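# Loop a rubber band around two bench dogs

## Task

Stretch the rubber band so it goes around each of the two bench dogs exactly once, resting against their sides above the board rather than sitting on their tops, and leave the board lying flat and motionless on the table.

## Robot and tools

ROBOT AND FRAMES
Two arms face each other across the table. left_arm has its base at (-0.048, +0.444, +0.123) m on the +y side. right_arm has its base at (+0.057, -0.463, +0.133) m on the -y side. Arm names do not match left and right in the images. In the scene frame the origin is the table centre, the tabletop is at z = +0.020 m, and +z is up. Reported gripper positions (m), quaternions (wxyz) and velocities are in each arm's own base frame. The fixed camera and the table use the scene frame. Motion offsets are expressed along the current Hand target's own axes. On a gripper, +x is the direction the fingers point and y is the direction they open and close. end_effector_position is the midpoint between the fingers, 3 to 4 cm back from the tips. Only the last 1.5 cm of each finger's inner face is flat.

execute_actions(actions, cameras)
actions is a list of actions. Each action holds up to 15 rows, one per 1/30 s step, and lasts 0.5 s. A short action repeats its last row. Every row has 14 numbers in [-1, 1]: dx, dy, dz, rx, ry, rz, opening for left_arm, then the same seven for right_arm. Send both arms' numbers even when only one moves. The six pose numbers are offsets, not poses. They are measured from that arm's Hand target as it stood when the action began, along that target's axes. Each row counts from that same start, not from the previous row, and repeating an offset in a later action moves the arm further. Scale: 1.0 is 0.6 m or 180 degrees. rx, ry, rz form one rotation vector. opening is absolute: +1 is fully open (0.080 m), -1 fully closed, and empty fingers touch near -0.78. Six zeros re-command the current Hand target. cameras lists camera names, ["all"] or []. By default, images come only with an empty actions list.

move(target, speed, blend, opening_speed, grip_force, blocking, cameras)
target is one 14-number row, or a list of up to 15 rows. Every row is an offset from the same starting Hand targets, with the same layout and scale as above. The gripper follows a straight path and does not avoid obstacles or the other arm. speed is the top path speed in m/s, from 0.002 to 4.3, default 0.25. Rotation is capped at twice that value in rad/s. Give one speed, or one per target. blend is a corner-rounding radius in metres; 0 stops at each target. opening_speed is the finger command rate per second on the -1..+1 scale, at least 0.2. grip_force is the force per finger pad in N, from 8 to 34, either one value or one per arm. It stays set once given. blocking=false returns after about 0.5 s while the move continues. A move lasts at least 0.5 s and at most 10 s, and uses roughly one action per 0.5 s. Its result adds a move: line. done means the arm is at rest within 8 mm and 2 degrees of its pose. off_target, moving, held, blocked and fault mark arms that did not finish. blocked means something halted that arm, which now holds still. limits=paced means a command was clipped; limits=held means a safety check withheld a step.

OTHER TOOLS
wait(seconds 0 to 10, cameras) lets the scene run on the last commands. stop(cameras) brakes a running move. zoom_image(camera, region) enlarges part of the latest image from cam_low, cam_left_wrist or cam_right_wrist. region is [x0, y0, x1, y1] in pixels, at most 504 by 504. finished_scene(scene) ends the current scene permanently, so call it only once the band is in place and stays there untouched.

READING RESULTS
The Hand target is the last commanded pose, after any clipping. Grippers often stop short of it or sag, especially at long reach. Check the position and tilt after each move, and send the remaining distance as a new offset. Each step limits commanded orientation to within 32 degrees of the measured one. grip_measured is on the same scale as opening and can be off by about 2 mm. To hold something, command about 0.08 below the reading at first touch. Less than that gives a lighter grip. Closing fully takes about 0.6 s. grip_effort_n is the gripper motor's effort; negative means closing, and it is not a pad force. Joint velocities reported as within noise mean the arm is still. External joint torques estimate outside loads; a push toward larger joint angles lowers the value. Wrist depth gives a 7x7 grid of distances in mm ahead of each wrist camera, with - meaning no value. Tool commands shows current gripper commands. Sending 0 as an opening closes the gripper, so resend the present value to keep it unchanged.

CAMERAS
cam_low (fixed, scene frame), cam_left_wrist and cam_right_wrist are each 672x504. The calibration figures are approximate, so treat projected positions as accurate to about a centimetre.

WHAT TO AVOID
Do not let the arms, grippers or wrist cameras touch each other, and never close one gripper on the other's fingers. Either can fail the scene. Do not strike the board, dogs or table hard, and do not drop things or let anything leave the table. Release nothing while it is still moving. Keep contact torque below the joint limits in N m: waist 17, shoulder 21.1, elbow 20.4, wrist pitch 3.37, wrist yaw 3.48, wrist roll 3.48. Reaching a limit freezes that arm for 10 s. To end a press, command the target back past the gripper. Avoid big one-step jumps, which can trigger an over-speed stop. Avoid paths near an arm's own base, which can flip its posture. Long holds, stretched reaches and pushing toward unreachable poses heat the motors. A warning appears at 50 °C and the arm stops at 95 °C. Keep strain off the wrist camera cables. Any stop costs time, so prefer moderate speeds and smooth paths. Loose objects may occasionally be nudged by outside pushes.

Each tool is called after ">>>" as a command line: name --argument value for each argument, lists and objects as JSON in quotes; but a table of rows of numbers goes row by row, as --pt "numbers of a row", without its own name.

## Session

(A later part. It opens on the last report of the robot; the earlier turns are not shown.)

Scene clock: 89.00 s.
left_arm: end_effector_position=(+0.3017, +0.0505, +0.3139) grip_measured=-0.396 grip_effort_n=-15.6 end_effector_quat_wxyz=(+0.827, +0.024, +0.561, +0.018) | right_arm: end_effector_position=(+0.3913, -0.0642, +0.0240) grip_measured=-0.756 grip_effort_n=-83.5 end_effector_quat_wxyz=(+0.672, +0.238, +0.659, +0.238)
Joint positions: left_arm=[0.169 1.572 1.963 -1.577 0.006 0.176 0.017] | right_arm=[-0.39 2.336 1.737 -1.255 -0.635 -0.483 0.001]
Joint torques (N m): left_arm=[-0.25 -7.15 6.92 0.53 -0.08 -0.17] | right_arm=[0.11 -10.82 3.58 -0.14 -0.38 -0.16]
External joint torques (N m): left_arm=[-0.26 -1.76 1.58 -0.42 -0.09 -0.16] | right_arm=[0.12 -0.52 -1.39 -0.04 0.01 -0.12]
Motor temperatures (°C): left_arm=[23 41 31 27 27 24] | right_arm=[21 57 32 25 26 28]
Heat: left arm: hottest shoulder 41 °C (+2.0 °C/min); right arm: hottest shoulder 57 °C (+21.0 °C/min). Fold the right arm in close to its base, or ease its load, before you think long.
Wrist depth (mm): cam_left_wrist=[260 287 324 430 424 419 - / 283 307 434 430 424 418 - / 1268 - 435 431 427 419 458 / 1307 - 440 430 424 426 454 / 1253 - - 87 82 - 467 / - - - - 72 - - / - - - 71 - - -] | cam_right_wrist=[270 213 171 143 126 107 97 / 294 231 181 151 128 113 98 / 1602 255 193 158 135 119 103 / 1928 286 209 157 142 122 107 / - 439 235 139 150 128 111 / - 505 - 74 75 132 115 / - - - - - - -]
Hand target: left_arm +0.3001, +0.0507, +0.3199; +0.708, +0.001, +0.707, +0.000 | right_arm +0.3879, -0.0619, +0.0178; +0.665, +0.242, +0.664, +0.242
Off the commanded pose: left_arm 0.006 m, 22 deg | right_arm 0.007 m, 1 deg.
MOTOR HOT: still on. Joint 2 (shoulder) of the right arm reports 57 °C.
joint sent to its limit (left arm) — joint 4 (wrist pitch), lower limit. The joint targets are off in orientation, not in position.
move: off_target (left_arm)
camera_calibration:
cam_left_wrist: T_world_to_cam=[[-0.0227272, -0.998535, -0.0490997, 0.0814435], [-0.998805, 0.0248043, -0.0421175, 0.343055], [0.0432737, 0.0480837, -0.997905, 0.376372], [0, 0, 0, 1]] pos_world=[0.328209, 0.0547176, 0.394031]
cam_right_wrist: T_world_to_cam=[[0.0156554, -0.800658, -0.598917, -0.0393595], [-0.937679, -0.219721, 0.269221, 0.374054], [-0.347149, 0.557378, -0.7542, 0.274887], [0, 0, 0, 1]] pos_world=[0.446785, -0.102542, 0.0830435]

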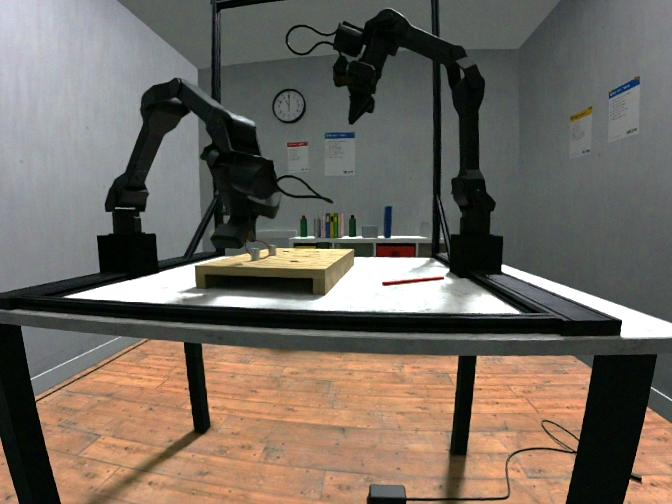

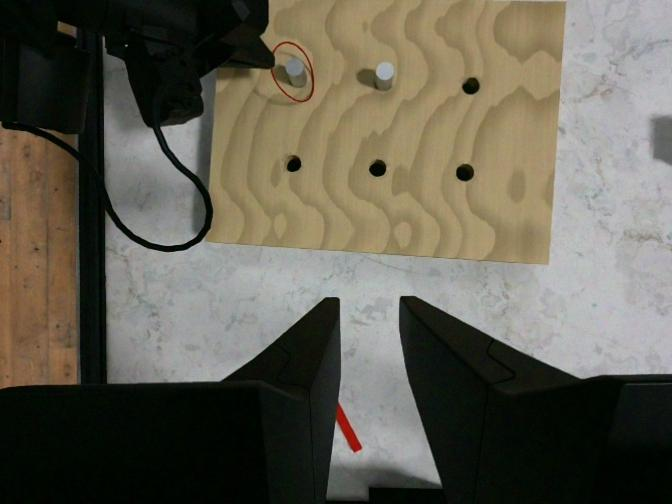

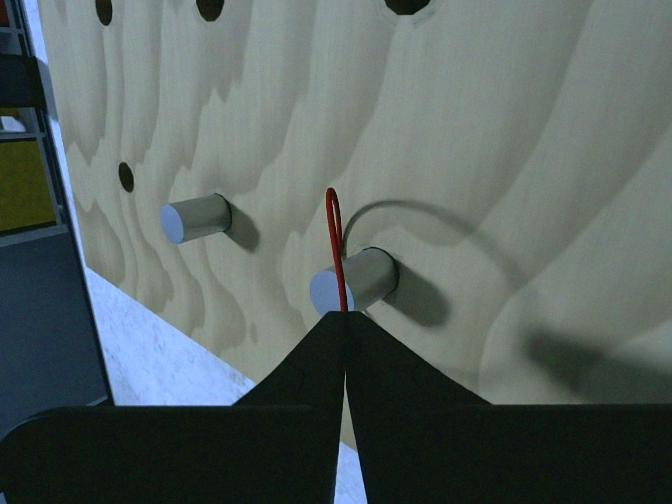

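>>> move --target '[0,0,0,0,0,0,-0.4,0.053,-0.053,0,0,0,0,-1]' --speed 0.1 --cameras '["all"]'

>>> zoom_image --camera "cam_low" --region '[180, 200, 360, 290]'

Scene clock: 93.50 s.
left_arm: end_effector_position=(+0.3017, +0.0505, +0.3139) grip_measured=-0.396 grip_effort_n=-15.6 end_effector_quat_wxyz=(+0.827, +0.024, +0.561, +0.018) | right_arm: end_effector_position=(+0.3924, -0.0666, -0.0199) grip_measured=-0.756 grip_effort_n=-83.5 end_effector_quat_wxyz=(+0.672, +0.237, +0.659, +0.240)
Joint positions: left_arm=[0.169 1.572 1.963 -1.577 0.006 0.176 0.017] | right_arm=[-0.394 2.419 1.697 -1.137 -0.633 -0.493 0.001]
Joint torques (N m): left_arm=[-0.24 -7.11 6.96 0.54 -0.09 -0.17] | right_arm=[-0.24 -10.53 3.36 -0.12 -0.3 -0.15]
External joint torques (N m): left_arm=[-0.24 -1.76 1.63 -0.42 -0.1 -0.17] | right_arm=[-0.17 -0.12 -1.32 -0.01 0.08 -0.12]
Motor temperatures (°C): left_arm=[23 41 31 27 27 24] | right_arm=[21 55 31 25 26 28]
Heat: left arm: hottest shoulder 41 °C (+1.0 °C/min); right arm: hottest shoulder 55 °C (+19.2 °C/min). Fold the right arm in close to its base, or ease its load, before you think long.
Wrist depth (mm): cam_left_wrist=[259 313 325 430 427 422 - / 304 334 432 430 424 417 449 / 1232 - 437 431 425 416 - / 1276 - 444 430 419 415 - / 1246 - - 94 75 438 - / - - - - 72 - - / - - - 71 - - -] | cam_right_wrist=[171 138 113 93 82 70 62 / 192 150 119 98 84 73 64 / 220 161 129 105 88 76 67 / 229 171 138 111 93 80 69 / 280 208 110 110 98 81 75 / - 231 - 74 75 90 76 / - - - - - - -]
Hand target: left_arm +0.3001, +0.0507, +0.3199; +0.708, +0.001, +0.707, +0.000 | right_arm +0.3878, -0.0657, -0.0270; +0.665, +0.242, +0.664, +0.242
Off the commanded pose: left_arm 0.006 m, 22 deg | right_arm 0.009 m, 1 deg.
MOTOR HOT: still on. Joint 2 (shoulder) of the right arm reports 55 °C.
joint sent to its limit (left arm) — joint 4 (wrist pitch), lower limit. The joint targets are off in orientation, not in position.
move: off_target (left_arm, right_arm)
camera_calibration:
cam_left_wrist: T_world_to_cam=[[-0.0227272, -0.998535, -0.0490997, 0.0814435], [-0.998805, 0.0248043, -0.0421175, 0.343055], [0.0432737, 0.0480837, -0.997905, 0.376372], [0, 0, 0, 1]] pos_world=[0.328209, 0.0547176, 0.394031]
cam_right_wrist: T_world_to_cam=[[0.0204029, -0.80041, -0.599106, -0.0693994], [-0.937153, -0.22408, 0.267457, 0.385749], [-0.348323, 0.555997, -0.754678, 0.243937], [0, 0, 0, 1]] pos_world=[0.447891, -0.104738, 0.039345]

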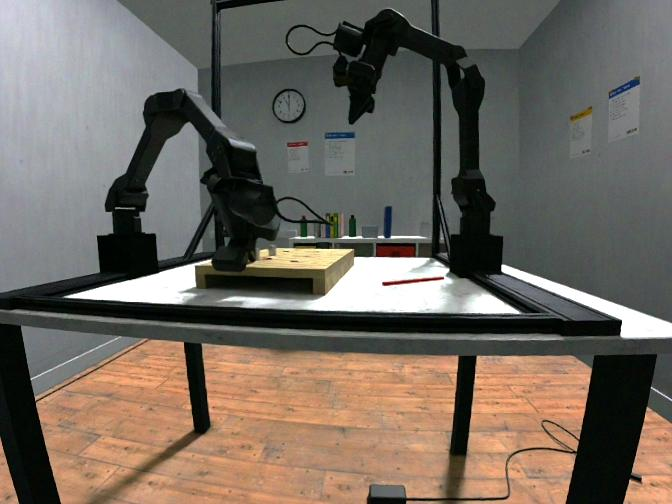

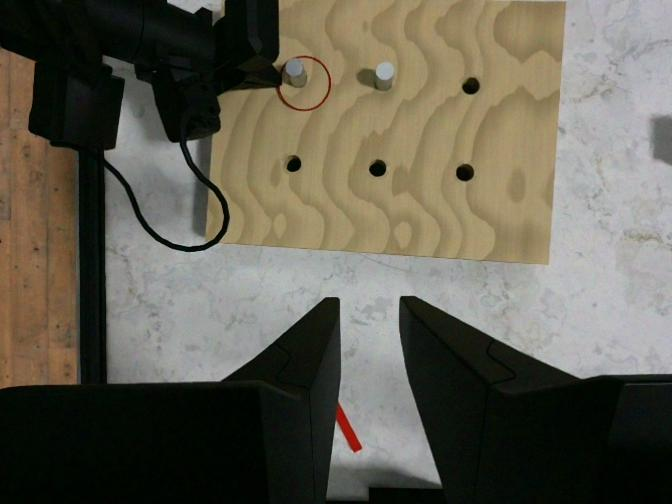

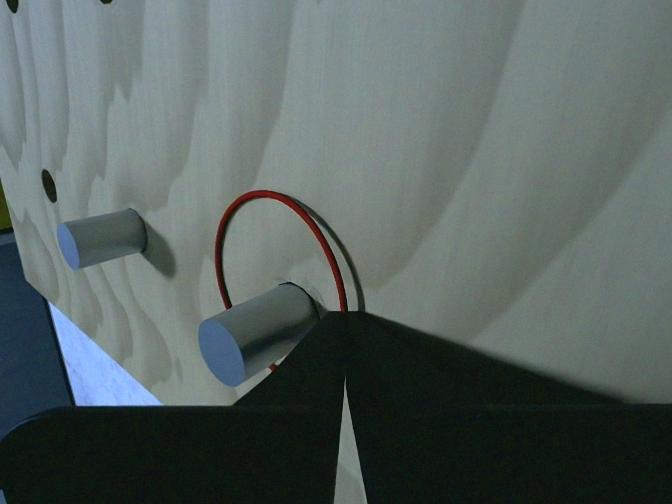

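Scaled by 2.800 from the camera's 672x504 image, which has a finer 960x720 frame.

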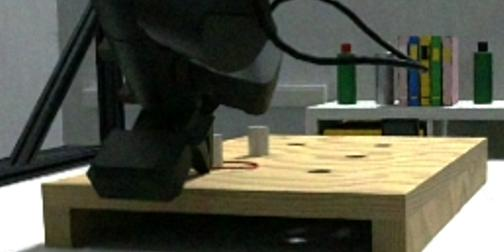

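>>> move --pt "0 0 0 0 0 0 -0.4 0.004 -0.0218 0 0 0 0 -1" --pt "0 0 0 0 0 0 -0.4 0.004 -0.0218 0 0 0 0 -0.58" --pt "0 0 0 0 0 0 -0.4 -0.2 -0.0218 0 0 0 0 -0.58" --speed 0.12 --opening_speed 0.6 --cameras '["all"]'

>>> zoom_image --camera "cam_low" --region '[180, 200, 360, 290]'

Scene clock: 99.90 s.
left_arm: end_effector_position=(+0.3017, +0.0505, +0.3139) grip_measured=-0.396 grip_effort_n=-15.6 end_effector_quat_wxyz=(+0.827, +0.024, +0.561, +0.018) | right_arm: end_effector_position=(+0.3857, -0.1528, +0.0494) grip_measured=-0.583 grip_effort_n=15.6 end_effector_quat_wxyz=(+0.680, +0.243, +0.655, +0.223)
Joint positions: left_arm=[0.169 1.572 1.963 -1.577 0.006 0.176 0.017] | right_arm=[-0.576 2.473 2.087 -1.554 -0.575 -0.656 0.009]
Joint torques (N m): left_arm=[-0.23 -7.18 6.94 0.53 -0.11 -0.16] | right_arm=[0.25 -14.45 6.25 -0.92 -0.31 -0.11]
External joint torques (N m): left_arm=[-0.24 -1.83 1.6 -0.43 -0.12 -0.16] | right_arm=[0.33 -3.48 1.25 -0.65 0.03 -0.07]
Motor temperatures (°C): left_arm=[23 41 31 26 27 24] | right_arm=[21 55 31 25 26 28]
Heat: left arm: hottest shoulder 41 °C (+1.0 °C/min); right arm: hottest shoulder 55 °C (+18.0 °C/min). Fold the right arm in close to its base, or ease its load, before you think long.
Wrist depth (mm): cam_left_wrist=[279 345 440 430 424 418 - / 485 - 436 433 426 418 448 / 1276 - 438 428 421 418 - / 1284 - 439 420 422 424 - / 1268 - - - 75 - 436 / - - - - 72 - - / - - - 70 - - -] | cam_right_wrist=[323 254 206 170 149 173 151 / 353 274 218 180 159 180 159 / 394 276 234 191 170 188 164 / 1673 330 242 202 184 194 171 / - 532 272 213 222 205 177 / - - - - - 210 185 / - - - - - - -]
Hand target: left_arm +0.3001, +0.0507, +0.3199; +0.708, +0.001, +0.707, +0.000 | right_arm +0.3878, -0.1530, +0.0566; +0.665, +0.242, +0.664, +0.242
Off the commanded pose: left_arm 0.006 m, 22 deg | right_arm 0.007 m, 3 deg.
MOTOR HOT: still on. Joint 2 (shoulder) of the right arm reports 55 °C.
joint sent to its limit (left arm) — joint 4 (wrist pitch), lower limit. The joint targets are off in orientation, not in position.
joint sent to its limit (right arm) — joint 4 (wrist pitch), lower limit. The joint targets are off in orientation, not in position.
move: off_target (left_arm, right_arm); target 2's new opening was sent with right_arm's hand 0.016 m and 1 deg from that target
camera_calibration:
cam_left_wrist: T_world_to_cam=[[-0.0227272, -0.998535, -0.0490997, 0.0814435], [-0.998805, 0.0248043, -0.0421175, 0.343055], [0.0432737, 0.0480837, -0.997905, 0.376372], [0, 0, 0, 1]] pos_world=[0.328209, 0.0547176, 0.394031]
cam_right_wrist: T_world_to_cam=[[-0.00675433, -0.809813, -0.58665, -0.0883652], [-0.945692, -0.185493, 0.266943, 0.350895], [-0.324994, 0.556593, -0.764581, 0.33338], [0, 0, 0, 1]] pos_world=[0.439588, -0.192027, 0.109387]

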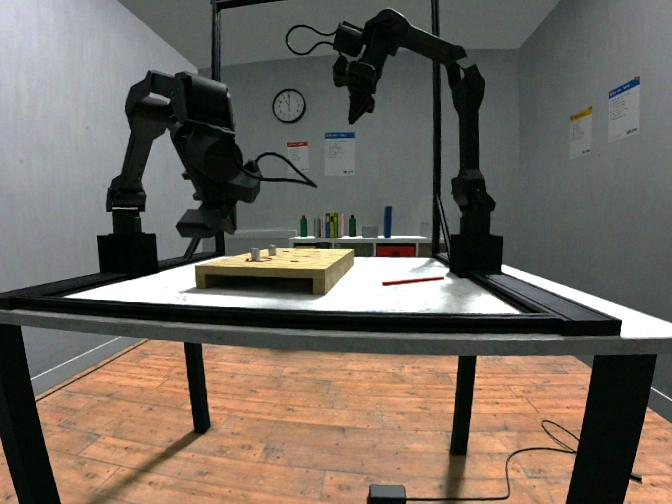

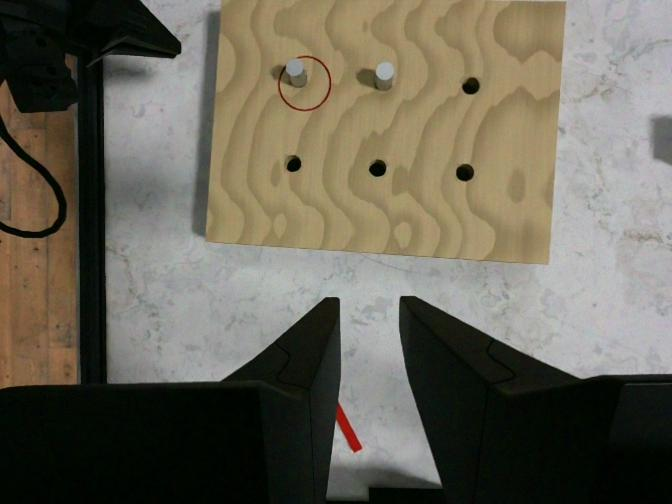

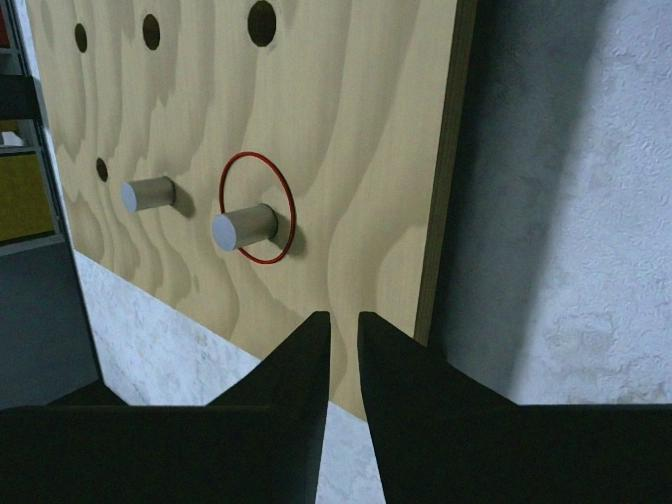

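Scaled by 2.800 from the camera's 672x504 image, which has a finer 960x720 frame.

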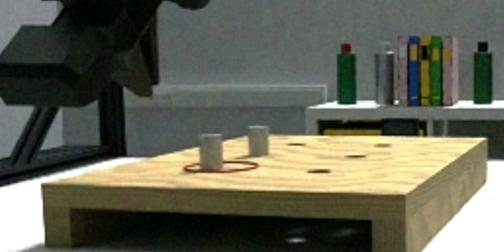

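>>> move --target '[0,0,0,0,0,0,-0.4,0.195,0.0065,0.003,0,0,0,-0.85]' --speed 0.15 --cameras '["cam_right_wrist","cam_left_wrist"]'

Scene clock: 114.70 s.
left_arm: end_effector_position=(+0.3017, +0.0505, +0.3139) grip_measured=-0.396 grip_effort_n=-15.6 end_effector_quat_wxyz=(+0.827, +0.024, +0.561, +0.018) | right_arm: end_effector_position=(+0.3909, -0.0798, -0.0226) grip_measured=-0.756 grip_effort_n=-83.5 end_effector_quat_wxyz=(+0.668, +0.243, +0.662, +0.238)
Joint positions: left_arm=[0.169 1.572 1.963 -1.577 0.006 0.176 0.017] | right_arm=[-0.425 2.452 1.743 -1.181 -0.627 -0.521 0.001]
Joint torques (N m): left_arm=[-0.15 -7.15 6.92 0.52 -0.09 -0.18] | right_arm=[1.12 -11.25 2.58 0.92 -0.32 0.09]
External joint torques (N m): left_arm=[-0.12 -1.73 1.55 -0.43 -0.11 -0.18] | right_arm=[1.06 -0.74 -2.05 1.1 0.06 0.13]
Motor temperatures (°C): left_arm=[23 41 31 26 27 24] | right_arm=[21 62 32 25 26 28]
Heat: left arm: hottest shoulder 41 °C (+1.0 °C/min); right arm: hottest shoulder 62 °C (+21.1 °C/min). Fold the right arm in close to its base, or ease its load, before you think long.
Wrist depth (mm): cam_left_wrist=[277 324 328 432 423 422 434 / 312 353 436 429 424 422 460 / 1246 482 438 430 422 418 - / 1299 - 431 425 423 425 458 / 1291 489 - 86 82 - - / - - - - 72 - - / - - - 469 - - -] | cam_right_wrist=[170 138 111 91 80 69 60 / 191 150 117 96 82 71 63 / 221 164 126 104 86 75 66 / 176 178 134 113 91 80 69 / 310 215 119 111 96 79 75 / 529 220 - 74 75 89 116 / - - - - - - -]
Hand target: left_arm +0.3001, +0.0507, +0.3199; +0.708, +0.001, +0.707, +0.000 | right_arm +0.3897, -0.0746, -0.0306; +0.665, +0.242, +0.664, +0.242
Off the commanded pose: left_arm 0.006 m, 22 deg | right_arm 0.010 m, 1 deg.
MOTOR HOT: still on. Joint 2 (shoulder) of the right arm reports 62 °C.
joint sent to its limit (left arm) — joint 4 (wrist pitch), lower limit. The joint targets are off in orientation, not in position.
move: off_target (left_arm, right_arm)
camera_calibration:
cam_left_wrist: T_world_to_cam=[[-0.0227272, -0.998535, -0.0490997, 0.0814435], [-0.998805, 0.0248043, -0.0421175, 0.343055], [0.0432737, 0.0480837, -0.997905, 0.376372], [0, 0, 0, 1]] pos_world=[0.328209, 0.0547176, 0.394031]
cam_right_wrist: T_world_to_cam=[[0.00549386, -0.796181, -0.605033, -0.0755343], [-0.934976, -0.218683, 0.279282, 0.382061], [-0.354669, 0.564157, -0.745611, 0.252026], [0, 0, 0, 1]] pos_world=[0.447019, -0.118771, 0.03551]
Images, in order (width x height): cam_left_wrist 672x504, cam_right_wrist 672x504.

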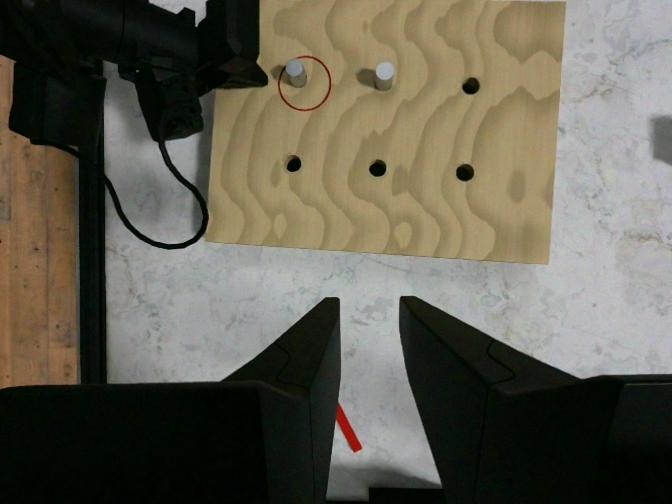

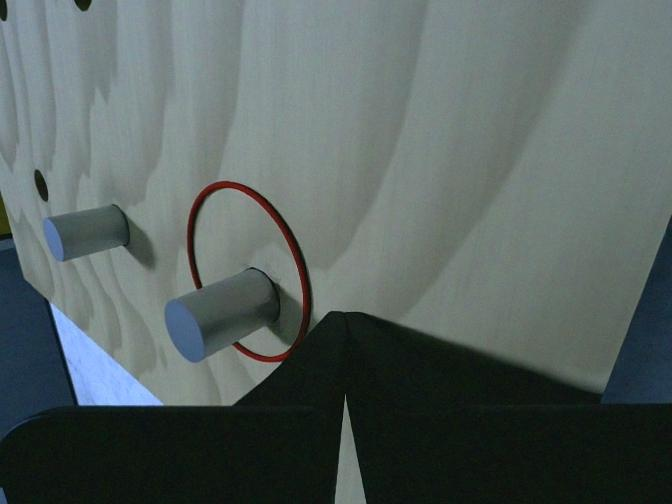

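>>> move --target '[0,0,0,0,0,0,-0.4,0.021,0.0173,-0.004,0,0,0,-0.85]' --speed 0.06 --cameras '["cam_right_wrist","cam_left_wrist"]'

Scene clock: 117.60 s.
left_arm: end_effector_position=(+0.3017, +0.0505, +0.3139) grip_measured=-0.396 grip_effort_n=-15.6 end_effector_quat_wxyz=(+0.827, +0.024, +0.561, +0.018) | right_arm: end_effector_position=(+0.3924, -0.0678, -0.0229) grip_measured=-0.756 grip_effort_n=-83.5 end_effector_quat_wxyz=(+0.676, +0.241, +0.655, +0.236)
Joint positions: left_arm=[0.169 1.572 1.963 -1.577 0.006 0.176 0.017] | right_arm=[-0.399 2.417 1.68 -1.111 -0.64 -0.483 0.001]
Joint torques (N m): left_arm=[-0.34 -7.2 7.01 0.53 -0.07 -0.19] | right_arm=[1.84 -10.48 1.75 0.31 -0.23 0.1]
External joint torques (N m): left_arm=[-0.34 -1.82 1.64 -0.44 -0.09 -0.19] | right_arm=[1.83 -0.11 -2.91 0.4 0.16 0.14]
Motor temperatures (°C): left_arm=[23 41 31 26 27 24] | right_arm=[21 61 31 25 26 28]
Heat: left arm: hottest shoulder 41 °C (+0.0 °C/min); right arm: hottest shoulder 61 °C (+20.1 °C/min). Fold the right arm in close to its base, or ease its load, before you think long.
Wrist depth (mm): cam_left_wrist=[263 319 326 434 425 423 455 / 304 334 433 429 424 419 - / 1253 - 432 431 425 419 450 / 1261 - 443 431 426 421 - / 1284 - - - 75 456 - / - - - - 72 - - / - - - 466 - - -] | cam_right_wrist=[172 139 113 93 82 70 62 / 191 149 120 98 85 73 65 / 217 163 129 105 88 76 68 / 231 173 136 112 92 80 68 / 276 209 114 112 97 80 74 / - 227 - 74 75 90 75 / - - - - - - -]
Hand target: left_arm +0.3001, +0.0507, +0.3199; +0.708, +0.001, +0.707, +0.000 | right_arm +0.3873, -0.0586, -0.0336; +0.665, +0.242, +0.664, +0.242
Off the commanded pose: left_arm 0.006 m, 22 deg | right_arm 0.015 m, 2 deg.
MOTOR HOT: still on. Joint 2 (shoulder) of the right arm reports 61 °C.
joint sent to its limit (left arm) — joint 4 (wrist pitch), lower limit. The joint targets are off in orientation, not in position.
move: off_target (left_arm, right_arm)
camera_calibration:
cam_left_wrist: T_world_to_cam=[[-0.0227272, -0.998535, -0.0490997, 0.0814435], [-0.998805, 0.0248043, -0.0421175, 0.343055], [0.0432737, 0.0480837, -0.997905, 0.376372], [0, 0, 0, 1]] pos_world=[0.328209, 0.0547176, 0.394031]
cam_right_wrist: T_world_to_cam=[[0.0118626, -0.799835, -0.600103, -0.0688402], [-0.941959, -0.210313, 0.261691, 0.38905], [-0.335519, 0.562168, -0.755906, 0.237688], [0, 0, 0, 1]] pos_world=[0.447034, -0.10686, 0.0365484]
Images, in order (width x height): cam_left_wrist 672x504, cam_right_wrist 672x504.

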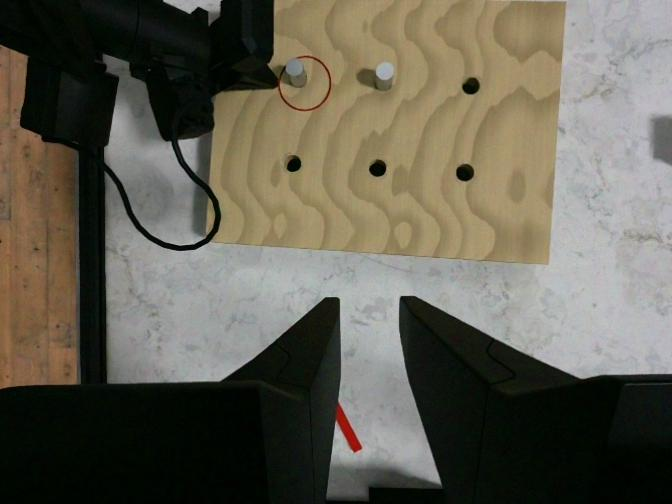

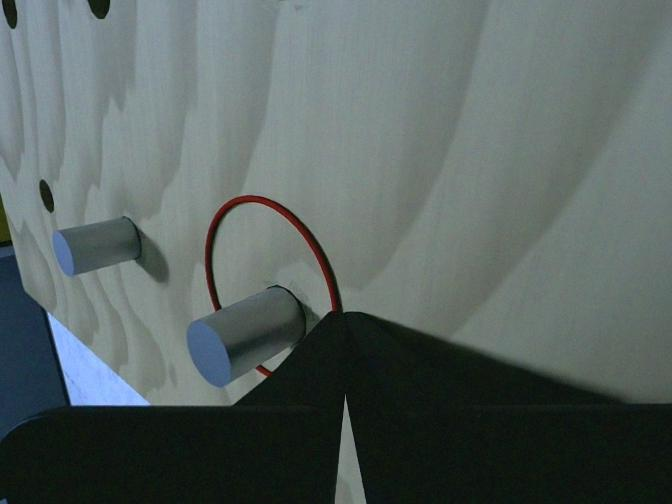

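>>> move --target '[0,0,0,0,0,0,-0.4,0.0107,0.0128,0.003,0,0,0,-0.85]' --speed 0.05 --cameras '["cam_right_wrist","cam_left_wrist"]'

>>> zoom_image --camera "cam_left_wrist" --region '[220, 20, 420, 160]'

Scene clock: 121.73 s.
left_arm: end_effector_position=(+0.3017, +0.0505, +0.3139) grip_measured=-0.396 grip_effort_n=-15.6 end_effector_quat_wxyz=(+0.827, +0.024, +0.561, +0.018) | right_arm: end_effector_position=(+0.3941, -0.0581, -0.0228) grip_measured=-0.756 grip_effort_n=-83.5 end_effector_quat_wxyz=(+0.675, +0.242, +0.656, +0.235)
Joint positions: left_arm=[0.169 1.572 1.963 -1.577 0.006 0.176 0.017] | right_arm=[-0.376 2.405 1.66 -1.086 -0.646 -0.453 0.001]
Joint torques (N m): left_arm=[-0.21 -7.07 6.82 0.53 -0.1 -0.2] | right_arm=[1.94 -10.46 1.89 0.36 -0.25 0.08]
External joint torques (N m): left_arm=[-0.18 -1.79 1.51 -0.44 -0.11 -0.2] | right_arm=[1.88 -0.13 -2.77 0.43 0.15 0.11]
Motor temperatures (°C): left_arm=[23 41 31 26 27 24] | right_arm=[21 60 31 25 26 28]
Heat: left arm: hottest shoulder 41 °C (+0.0 °C/min); right arm: hottest shoulder 60 °C (+17.1 °C/min). Fold the right arm in close to its base, or ease its load, before you think long.
Wrist depth (mm): cam_left_wrist=[253 309 324 430 430 421 459 / 301 329 435 427 422 416 - / 1232 494 430 433 420 418 436 / 1268 497 438 438 425 401 - / 1268 494 - - 79 - - / 1253 - - - 72 - - / - - - 70 - - -] | cam_right_wrist=[172 139 113 93 82 70 62 / 191 149 119 98 84 73 64 / 218 164 129 105 88 76 67 / 234 168 136 110 92 80 68 / 314 200 140 111 97 80 74 / - 220 - 74 75 90 75 / - - - - - - -]
Hand target: left_arm +0.3001, +0.0507, +0.3199; +0.708, +0.001, +0.707, +0.000 | right_arm +0.3892, -0.0487, -0.0335; +0.665, +0.242, +0.664, +0.242
Off the commanded pose: left_arm 0.006 m, 22 deg | right_arm 0.015 m, 2 deg.
MOTOR HOT: still on. Joint 2 (shoulder) of the right arm reports 60 °C.
joint sent to its limit (left arm) — joint 4 (wrist pitch), lower limit. The joint targets are off in orientation, not in position.
move: off_target (left_arm, right_arm)
camera_calibration:
cam_left_wrist: T_world_to_cam=[[-0.0227272, -0.998535, -0.0490997, 0.0814435], [-0.998805, 0.0248043, -0.0421175, 0.343055], [0.0432737, 0.0480837, -0.997905, 0.376372], [0, 0, 0, 1]] pos_world=[0.328209, 0.0547176, 0.394031]
cam_right_wrist: T_world_to_cam=[[0.00985314, -0.799569, -0.600494, -0.0602443], [-0.941766, -0.20928, 0.263207, 0.392631], [-0.336124, 0.562932, -0.755069, 0.233178], [0, 0, 0, 1]] pos_world=[0.448737, -0.0972625, 0.0365453]
Images, in order (width x height): cam_left_wrist 672x504, cam_right_wrist 672x504.

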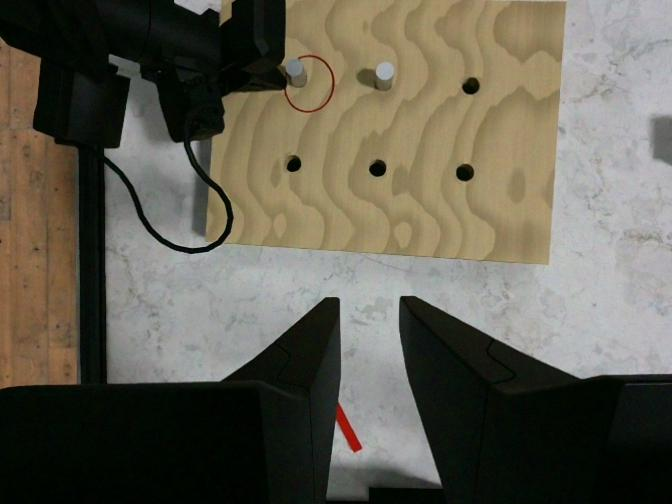

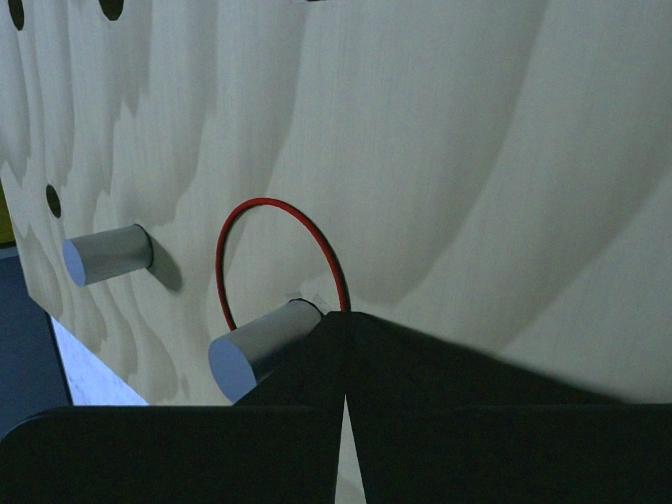

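Scaled by 2.520 from the camera's 672x504 image, which has a finer 960x720 frame.

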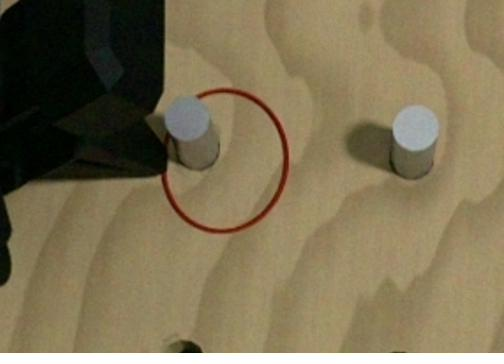

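>>> move --target '[0,0,0,0,0,0,-0.4,0.0064,0.0077,-0.003,0,0,0,-0.85]' --speed 0.05 --cameras '["cam_right_wrist","cam_left_wrist"]'

>>> zoom_image --camera "cam_left_wrist" --region '[220, 20, 420, 160]'

Scene clock: 125.37 s.
left_arm: end_effector_position=(+0.3017, +0.0505, +0.3139) grip_measured=-0.396 grip_effort_n=-15.6 end_effector_quat_wxyz=(+0.827, +0.024, +0.561, +0.018) | right_arm: end_effector_position=(+0.3935, -0.0536, -0.0229) grip_measured=-0.756 grip_effort_n=-83.5 end_effector_quat_wxyz=(+0.678, +0.241, +0.654, +0.235)
Joint positions: left_arm=[0.169 1.572 1.963 -1.577 0.006 0.176 0.017] | right_arm=[-0.366 2.391 1.634 -1.06 -0.649 -0.44 0.001]
Joint torques (N m): left_arm=[-0.21 -7.11 6.96 0.54 -0.11 -0.19] | right_arm=[2.12 -10.38 1.61 0.09 -0.29 0.14]
External joint torques (N m): left_arm=[-0.22 -1.7 1.58 -0.43 -0.13 -0.18] | right_arm=[2.11 -0.12 -3.05 0.13 0.11 0.17]
Motor temperatures (°C): left_arm=[23 41 32 26 27 24] | right_arm=[21 60 31 25 26 28]
Heat: left arm: hottest shoulder 41 °C (+0.0 °C/min); right arm: hottest shoulder 60 °C (+14.1 °C/min). Fold the right arm in close to its base, or ease its load, before you think long.
Wrist depth (mm): cam_left_wrist=[269 311 323 430 428 420 - / 299 328 432 432 425 419 - / 1323 - 434 430 428 420 - / 1246 489 443 436 423 418 453 / 1239 489 - 86 83 449 430 / - - - - 72 - - / - - - 71 - - -] | cam_right_wrist=[171 139 113 94 82 70 62 / 190 150 119 98 85 73 65 / 215 163 128 104 88 76 68 / 248 166 136 110 92 80 69 / 272 199 142 111 97 81 74 / - 217 - 74 75 90 76 / - - - - - - -]
Hand target: left_arm +0.3001, +0.0507, +0.3199; +0.708, +0.001, +0.707, +0.000 | right_arm +0.3872, -0.0426, -0.0336; +0.664, +0.242, +0.664, +0.242
Off the commanded pose: left_arm 0.006 m, 22 deg | right_arm 0.016 m, 2 deg.
MOTOR HOT: still on. Joint 2 (shoulder) of the right arm reports 60 °C.
joint sent to its limit (left arm) — joint 4 (wrist pitch), lower limit. The joint targets are off in orientation, not in position.
move: off_target (left_arm, right_arm)
camera_calibration:
cam_left_wrist: T_world_to_cam=[[-0.0227272, -0.998535, -0.0490997, 0.0814435], [-0.998805, 0.0248043, -0.0421175, 0.343055], [0.0432737, 0.0480837, -0.997905, 0.376372], [0, 0, 0, 1]] pos_world=[0.328209, 0.0547176, 0.394031]
cam_right_wrist: T_world_to_cam=[[0.0119944, -0.800875, -0.598711, -0.0575114], [-0.94373, -0.206969, 0.257949, 0.393929], [-0.330499, 0.561928, -0.758292, 0.228017], [0, 0, 0, 1]] pos_world=[0.447812, -0.0926574, 0.0368574]
Images, in order (width x height): cam_left_wrist 672x504, cam_right_wrist 672x504.

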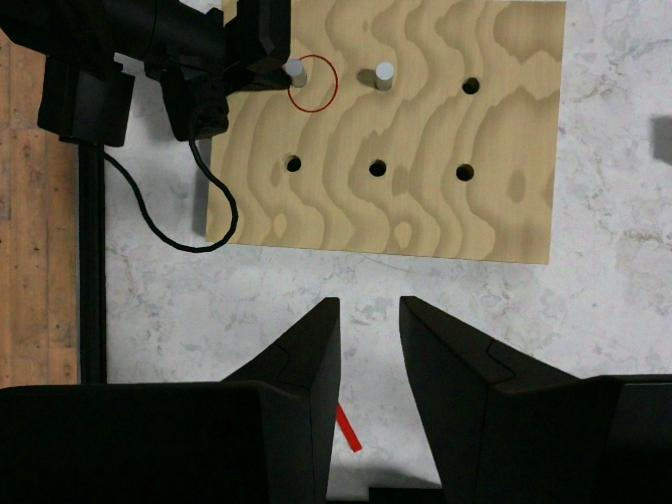

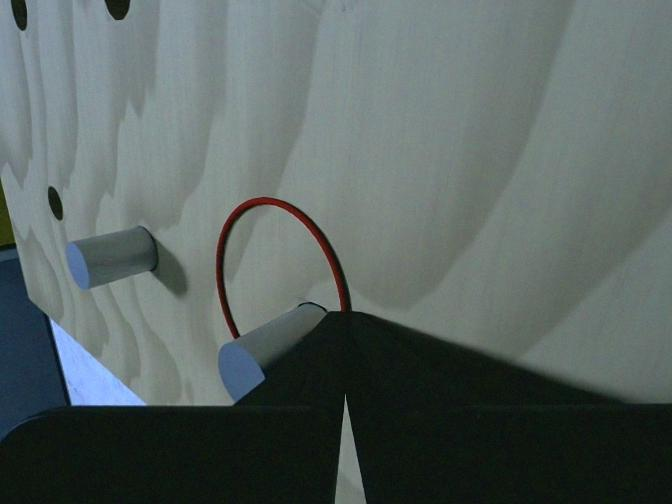

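Scaled by 2.520 from the camera's 672x504 image, which has a finer 960x720 frame.

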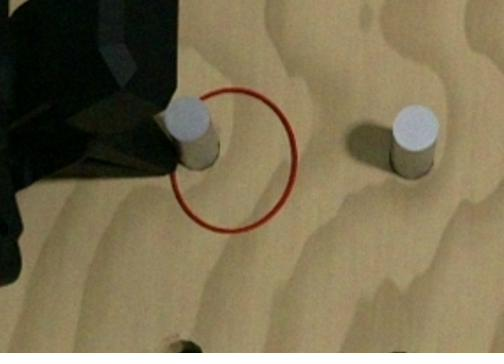

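>>> move --pt "0 0 0 0 0 0 -0.5 -0.14 -0.02 0 0 0 0 -0.85" --pt "0.417 0.028 0.392 0 0 0 -0.5 -0.339 -0.057 -0.145 0 0 0 -0.85" --speed 0.25 --blend '[0.03,0]' --cameras '["cam_low","cam_left_wrist"]'

Scene clock: 133.53 s.
left_arm: end_effector_position=(+0.5309, +0.0677, +0.0735) grip_measured=-0.496 grip_effort_n=-15.6 end_effector_quat_wxyz=(+0.788, +0.015, +0.615, +0.008) | right_arm: end_effector_position=(+0.3022, -0.2030, +0.0969) grip_measured=-0.756 grip_effort_n=-83.5 end_effector_quat_wxyz=(+0.715, +0.220, +0.636, +0.187)
Joint positions: left_arm=[0.127 2.495 2.345 -1.173 0 0.136 0.013] | right_arm=[-0.787 2.201 1.836 -1.556 -0.491 -0.826 0.001]
Joint torques (N m): left_arm=[-0.21 -11.92 8.13 1.02 0.08 -0.2] | right_arm=[0.21 -13.25 3.59 -0.82 -0.26 -0.16]
External joint torques (N m): left_arm=[-0.26 0.52 1.91 0.26 0.08 -0.19] | right_arm=[0.18 -3.67 -1.52 -0.6 0.05 -0.13]
Motor temperatures (°C): left_arm=[23 42 32 27 27 24] | right_arm=[21 58 30 25 26 28]
Heat: left arm: hottest shoulder 42 °C (+1.0 °C/min); right arm: hottest shoulder 58 °C (+6.0 °C/min). Fold the right arm in close to its base, or ease its load, before you think long.
Wrist depth (mm): cam_left_wrist=[212 169 210 210 209 207 206 / 172 171 170 168 167 165 164 / 176 175 174 172 171 170 169 / 181 179 177 177 175 174 173 / 186 184 182 179 90 178 178 / - - - 185 67 - - / - - - 189 - - -] | cam_right_wrist=[373 317 264 229 247 219 198 / 387 324 268 240 256 227 203 / 435 353 291 253 266 234 210 / 588 472 371 269 274 242 217 / 608 514 405 313 284 251 221 / - - - 74 75 258 230 / - - - - - - -]
Hand target: left_arm +0.5356, +0.0675, +0.0700; +0.708, +0.001, +0.707, +0.000 | right_arm +0.3002, -0.1996, +0.1003; +0.665, +0.242, +0.664, +0.242
Off the commanded pose: left_arm 0.006 m, 14 deg | right_arm 0.005 m, 10 deg.
MOTOR HOT: still on. Joint 2 (shoulder) of the right arm reports 58 °C.
joint sent to its limit (left arm) — joint 3 (elbow), upper limit, where the elbow is as straight as it goes. The joint targets are off in orientation, not in position.
joint sent to its limit (right arm) — joint 4 (wrist pitch), lower limit. The joint targets are off in orientation, not in position.
move: off_target (left_arm, right_arm); blend cut to 0 m at target 1
camera_calibration:
cam_left_wrist: T_world_to_cam=[[-0.0293022, -0.999393, -0.0188447, 0.0933764], [-0.995368, 0.0274468, 0.0921394, 0.54956], [-0.0915662, 0.0214573, -0.995568, 0.198986], [0, 0, 0, 1]] pos_world=[0.567971, 0.0739664, 0.149227]
Images, in order (width x height): cam_low 672x504, cam_left_wrist 672x504.

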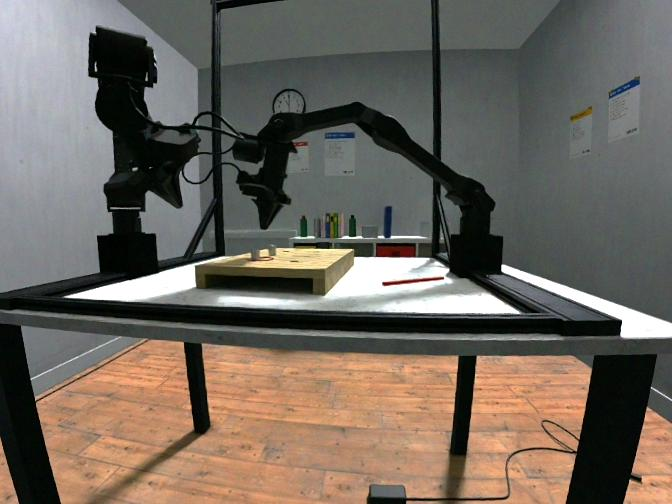

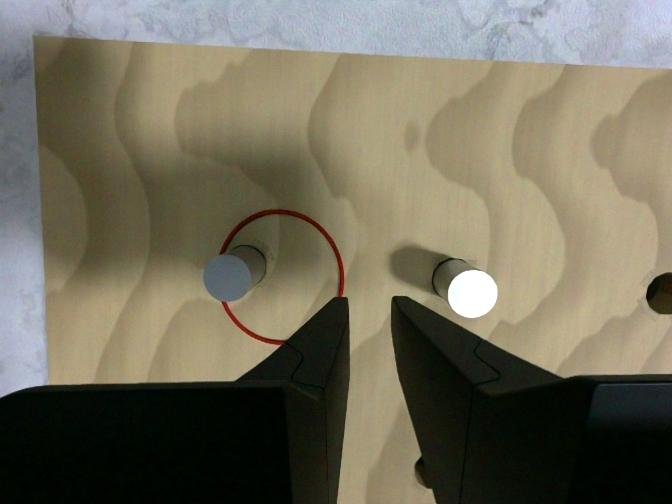

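>>> move --target '[0.113,0.0115,0.014,0,0,0,-0.5,-0.1,0,0,0,0,0,-0.85]' --speed 0.15 --cameras '["cam_low","cam_left_wrist"]'

>>> zoom_image --camera "cam_left_wrist" --region '[250, 200, 490, 380]'

Scene clock: 139.03 s.
left_arm: end_effector_position=(+0.5410, +0.0723, +0.0087) grip_measured=-0.496 grip_effort_n=-15.6 end_effector_quat_wxyz=(+0.774, +0.009, +0.633, +0.008) | right_arm: end_effector_position=(+0.2997, -0.2373, +0.1379) grip_measured=-0.756 grip_effort_n=-83.5 end_effector_quat_wxyz=(+0.764, +0.196, +0.600, +0.131)
Joint positions: left_arm=[0.134 2.628 2.346 -1.086 0.003 0.136 0.013] | right_arm=[-0.856 2.137 1.931 -1.556 -0.489 -0.808 0.001]
Joint torques (N m): left_arm=[-0.13 -11.81 7.59 0.92 0.06 0.12] | right_arm=[-0.17 -13.01 6.61 -0.5 -0.36 0.11]
External joint torques (N m): left_arm=[-0.03 1.08 1.49 0.26 0.05 0.12] | right_arm=[-0.16 -3.55 1.26 -0.5 -0.03 0.13]
Motor temperatures (°C): left_arm=[23 45 32 27 27 24] | right_arm=[21 58 30 25 26 28]
Heat: left arm: hottest shoulder 45 °C (+4.1 °C/min); right arm: hottest shoulder 58 °C (+3.0 °C/min). Fold the right arm in close to its base, or ease its load, before you think long.
Wrist depth (mm): cam_left_wrist=[101 101 101 100 99 99 98 / 104 104 104 103 102 102 101 / 108 107 107 106 106 105 105 / 112 111 110 110 109 109 109 / 116 113 111 112 111 112 112 / - - - 117 67 - - / - - - 121 121 - -] | cam_right_wrist=[401 346 307 316 292 266 238 / 243 232 313 322 297 271 242 / 281 357 319 332 - 273 245 / 508 389 333 325 313 281 254 / 544 469 415 348 319 284 257 / 546 484 - 74 75 290 261 / - - - - - - -]
Hand target: left_arm +0.5441, +0.0746, +0.0022; +0.708, +0.001, +0.707, +0.000 | right_arm +0.3002, -0.2381, +0.1461; +0.665, +0.242, +0.664, +0.242
Off the commanded pose: left_arm 0.007 m, 11 deg | right_arm 0.008 m, 19 deg.
MOTOR HOT: still on. Joint 2 (shoulder) of the right arm reports 58 °C.
joint sent to its limit (left arm) — joint 3 (elbow), upper limit, where the elbow is as straight as it goes. The joint targets are off in orientation, not in position.
joint sent to its limit (right arm) — joint 4 (wrist pitch), lower limit. The joint targets are off in orientation, not in position.
move: off_target (left_arm, right_arm)
camera_calibration:
cam_left_wrist: T_world_to_cam=[[-0.0237518, -0.999678, -0.00893239, 0.0939103], [-0.990534, 0.0223244, 0.135437, 0.562778], [-0.135194, 0.0120647, -0.990746, 0.159512], [0, 0, 0, 1]] pos_world=[0.581247, 0.079392, 0.0826535]
Images, in order (width x height): cam_low 672x504, cam_left_wrist 672x504.

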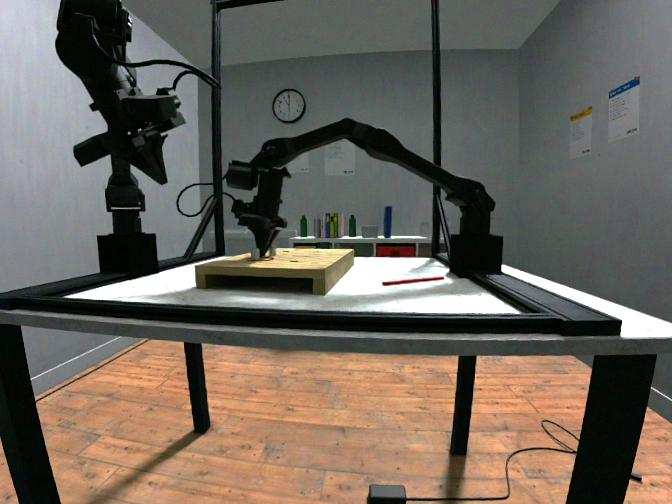

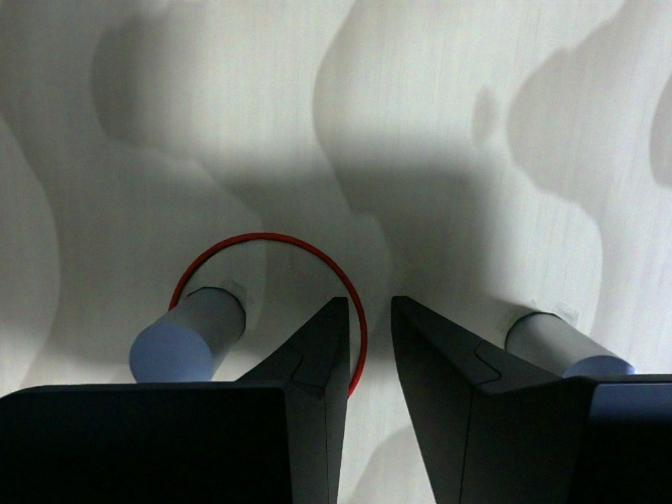

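Scaled by 2.100 from the camera's 672x504 image, which has a finer 960x720 frame.

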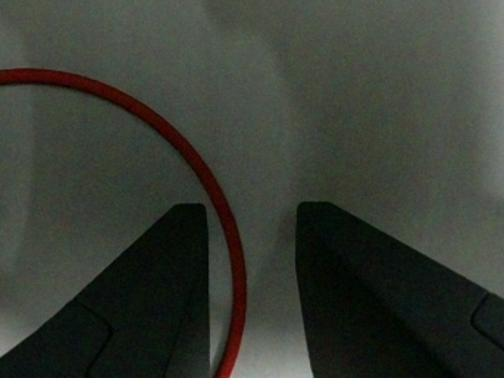

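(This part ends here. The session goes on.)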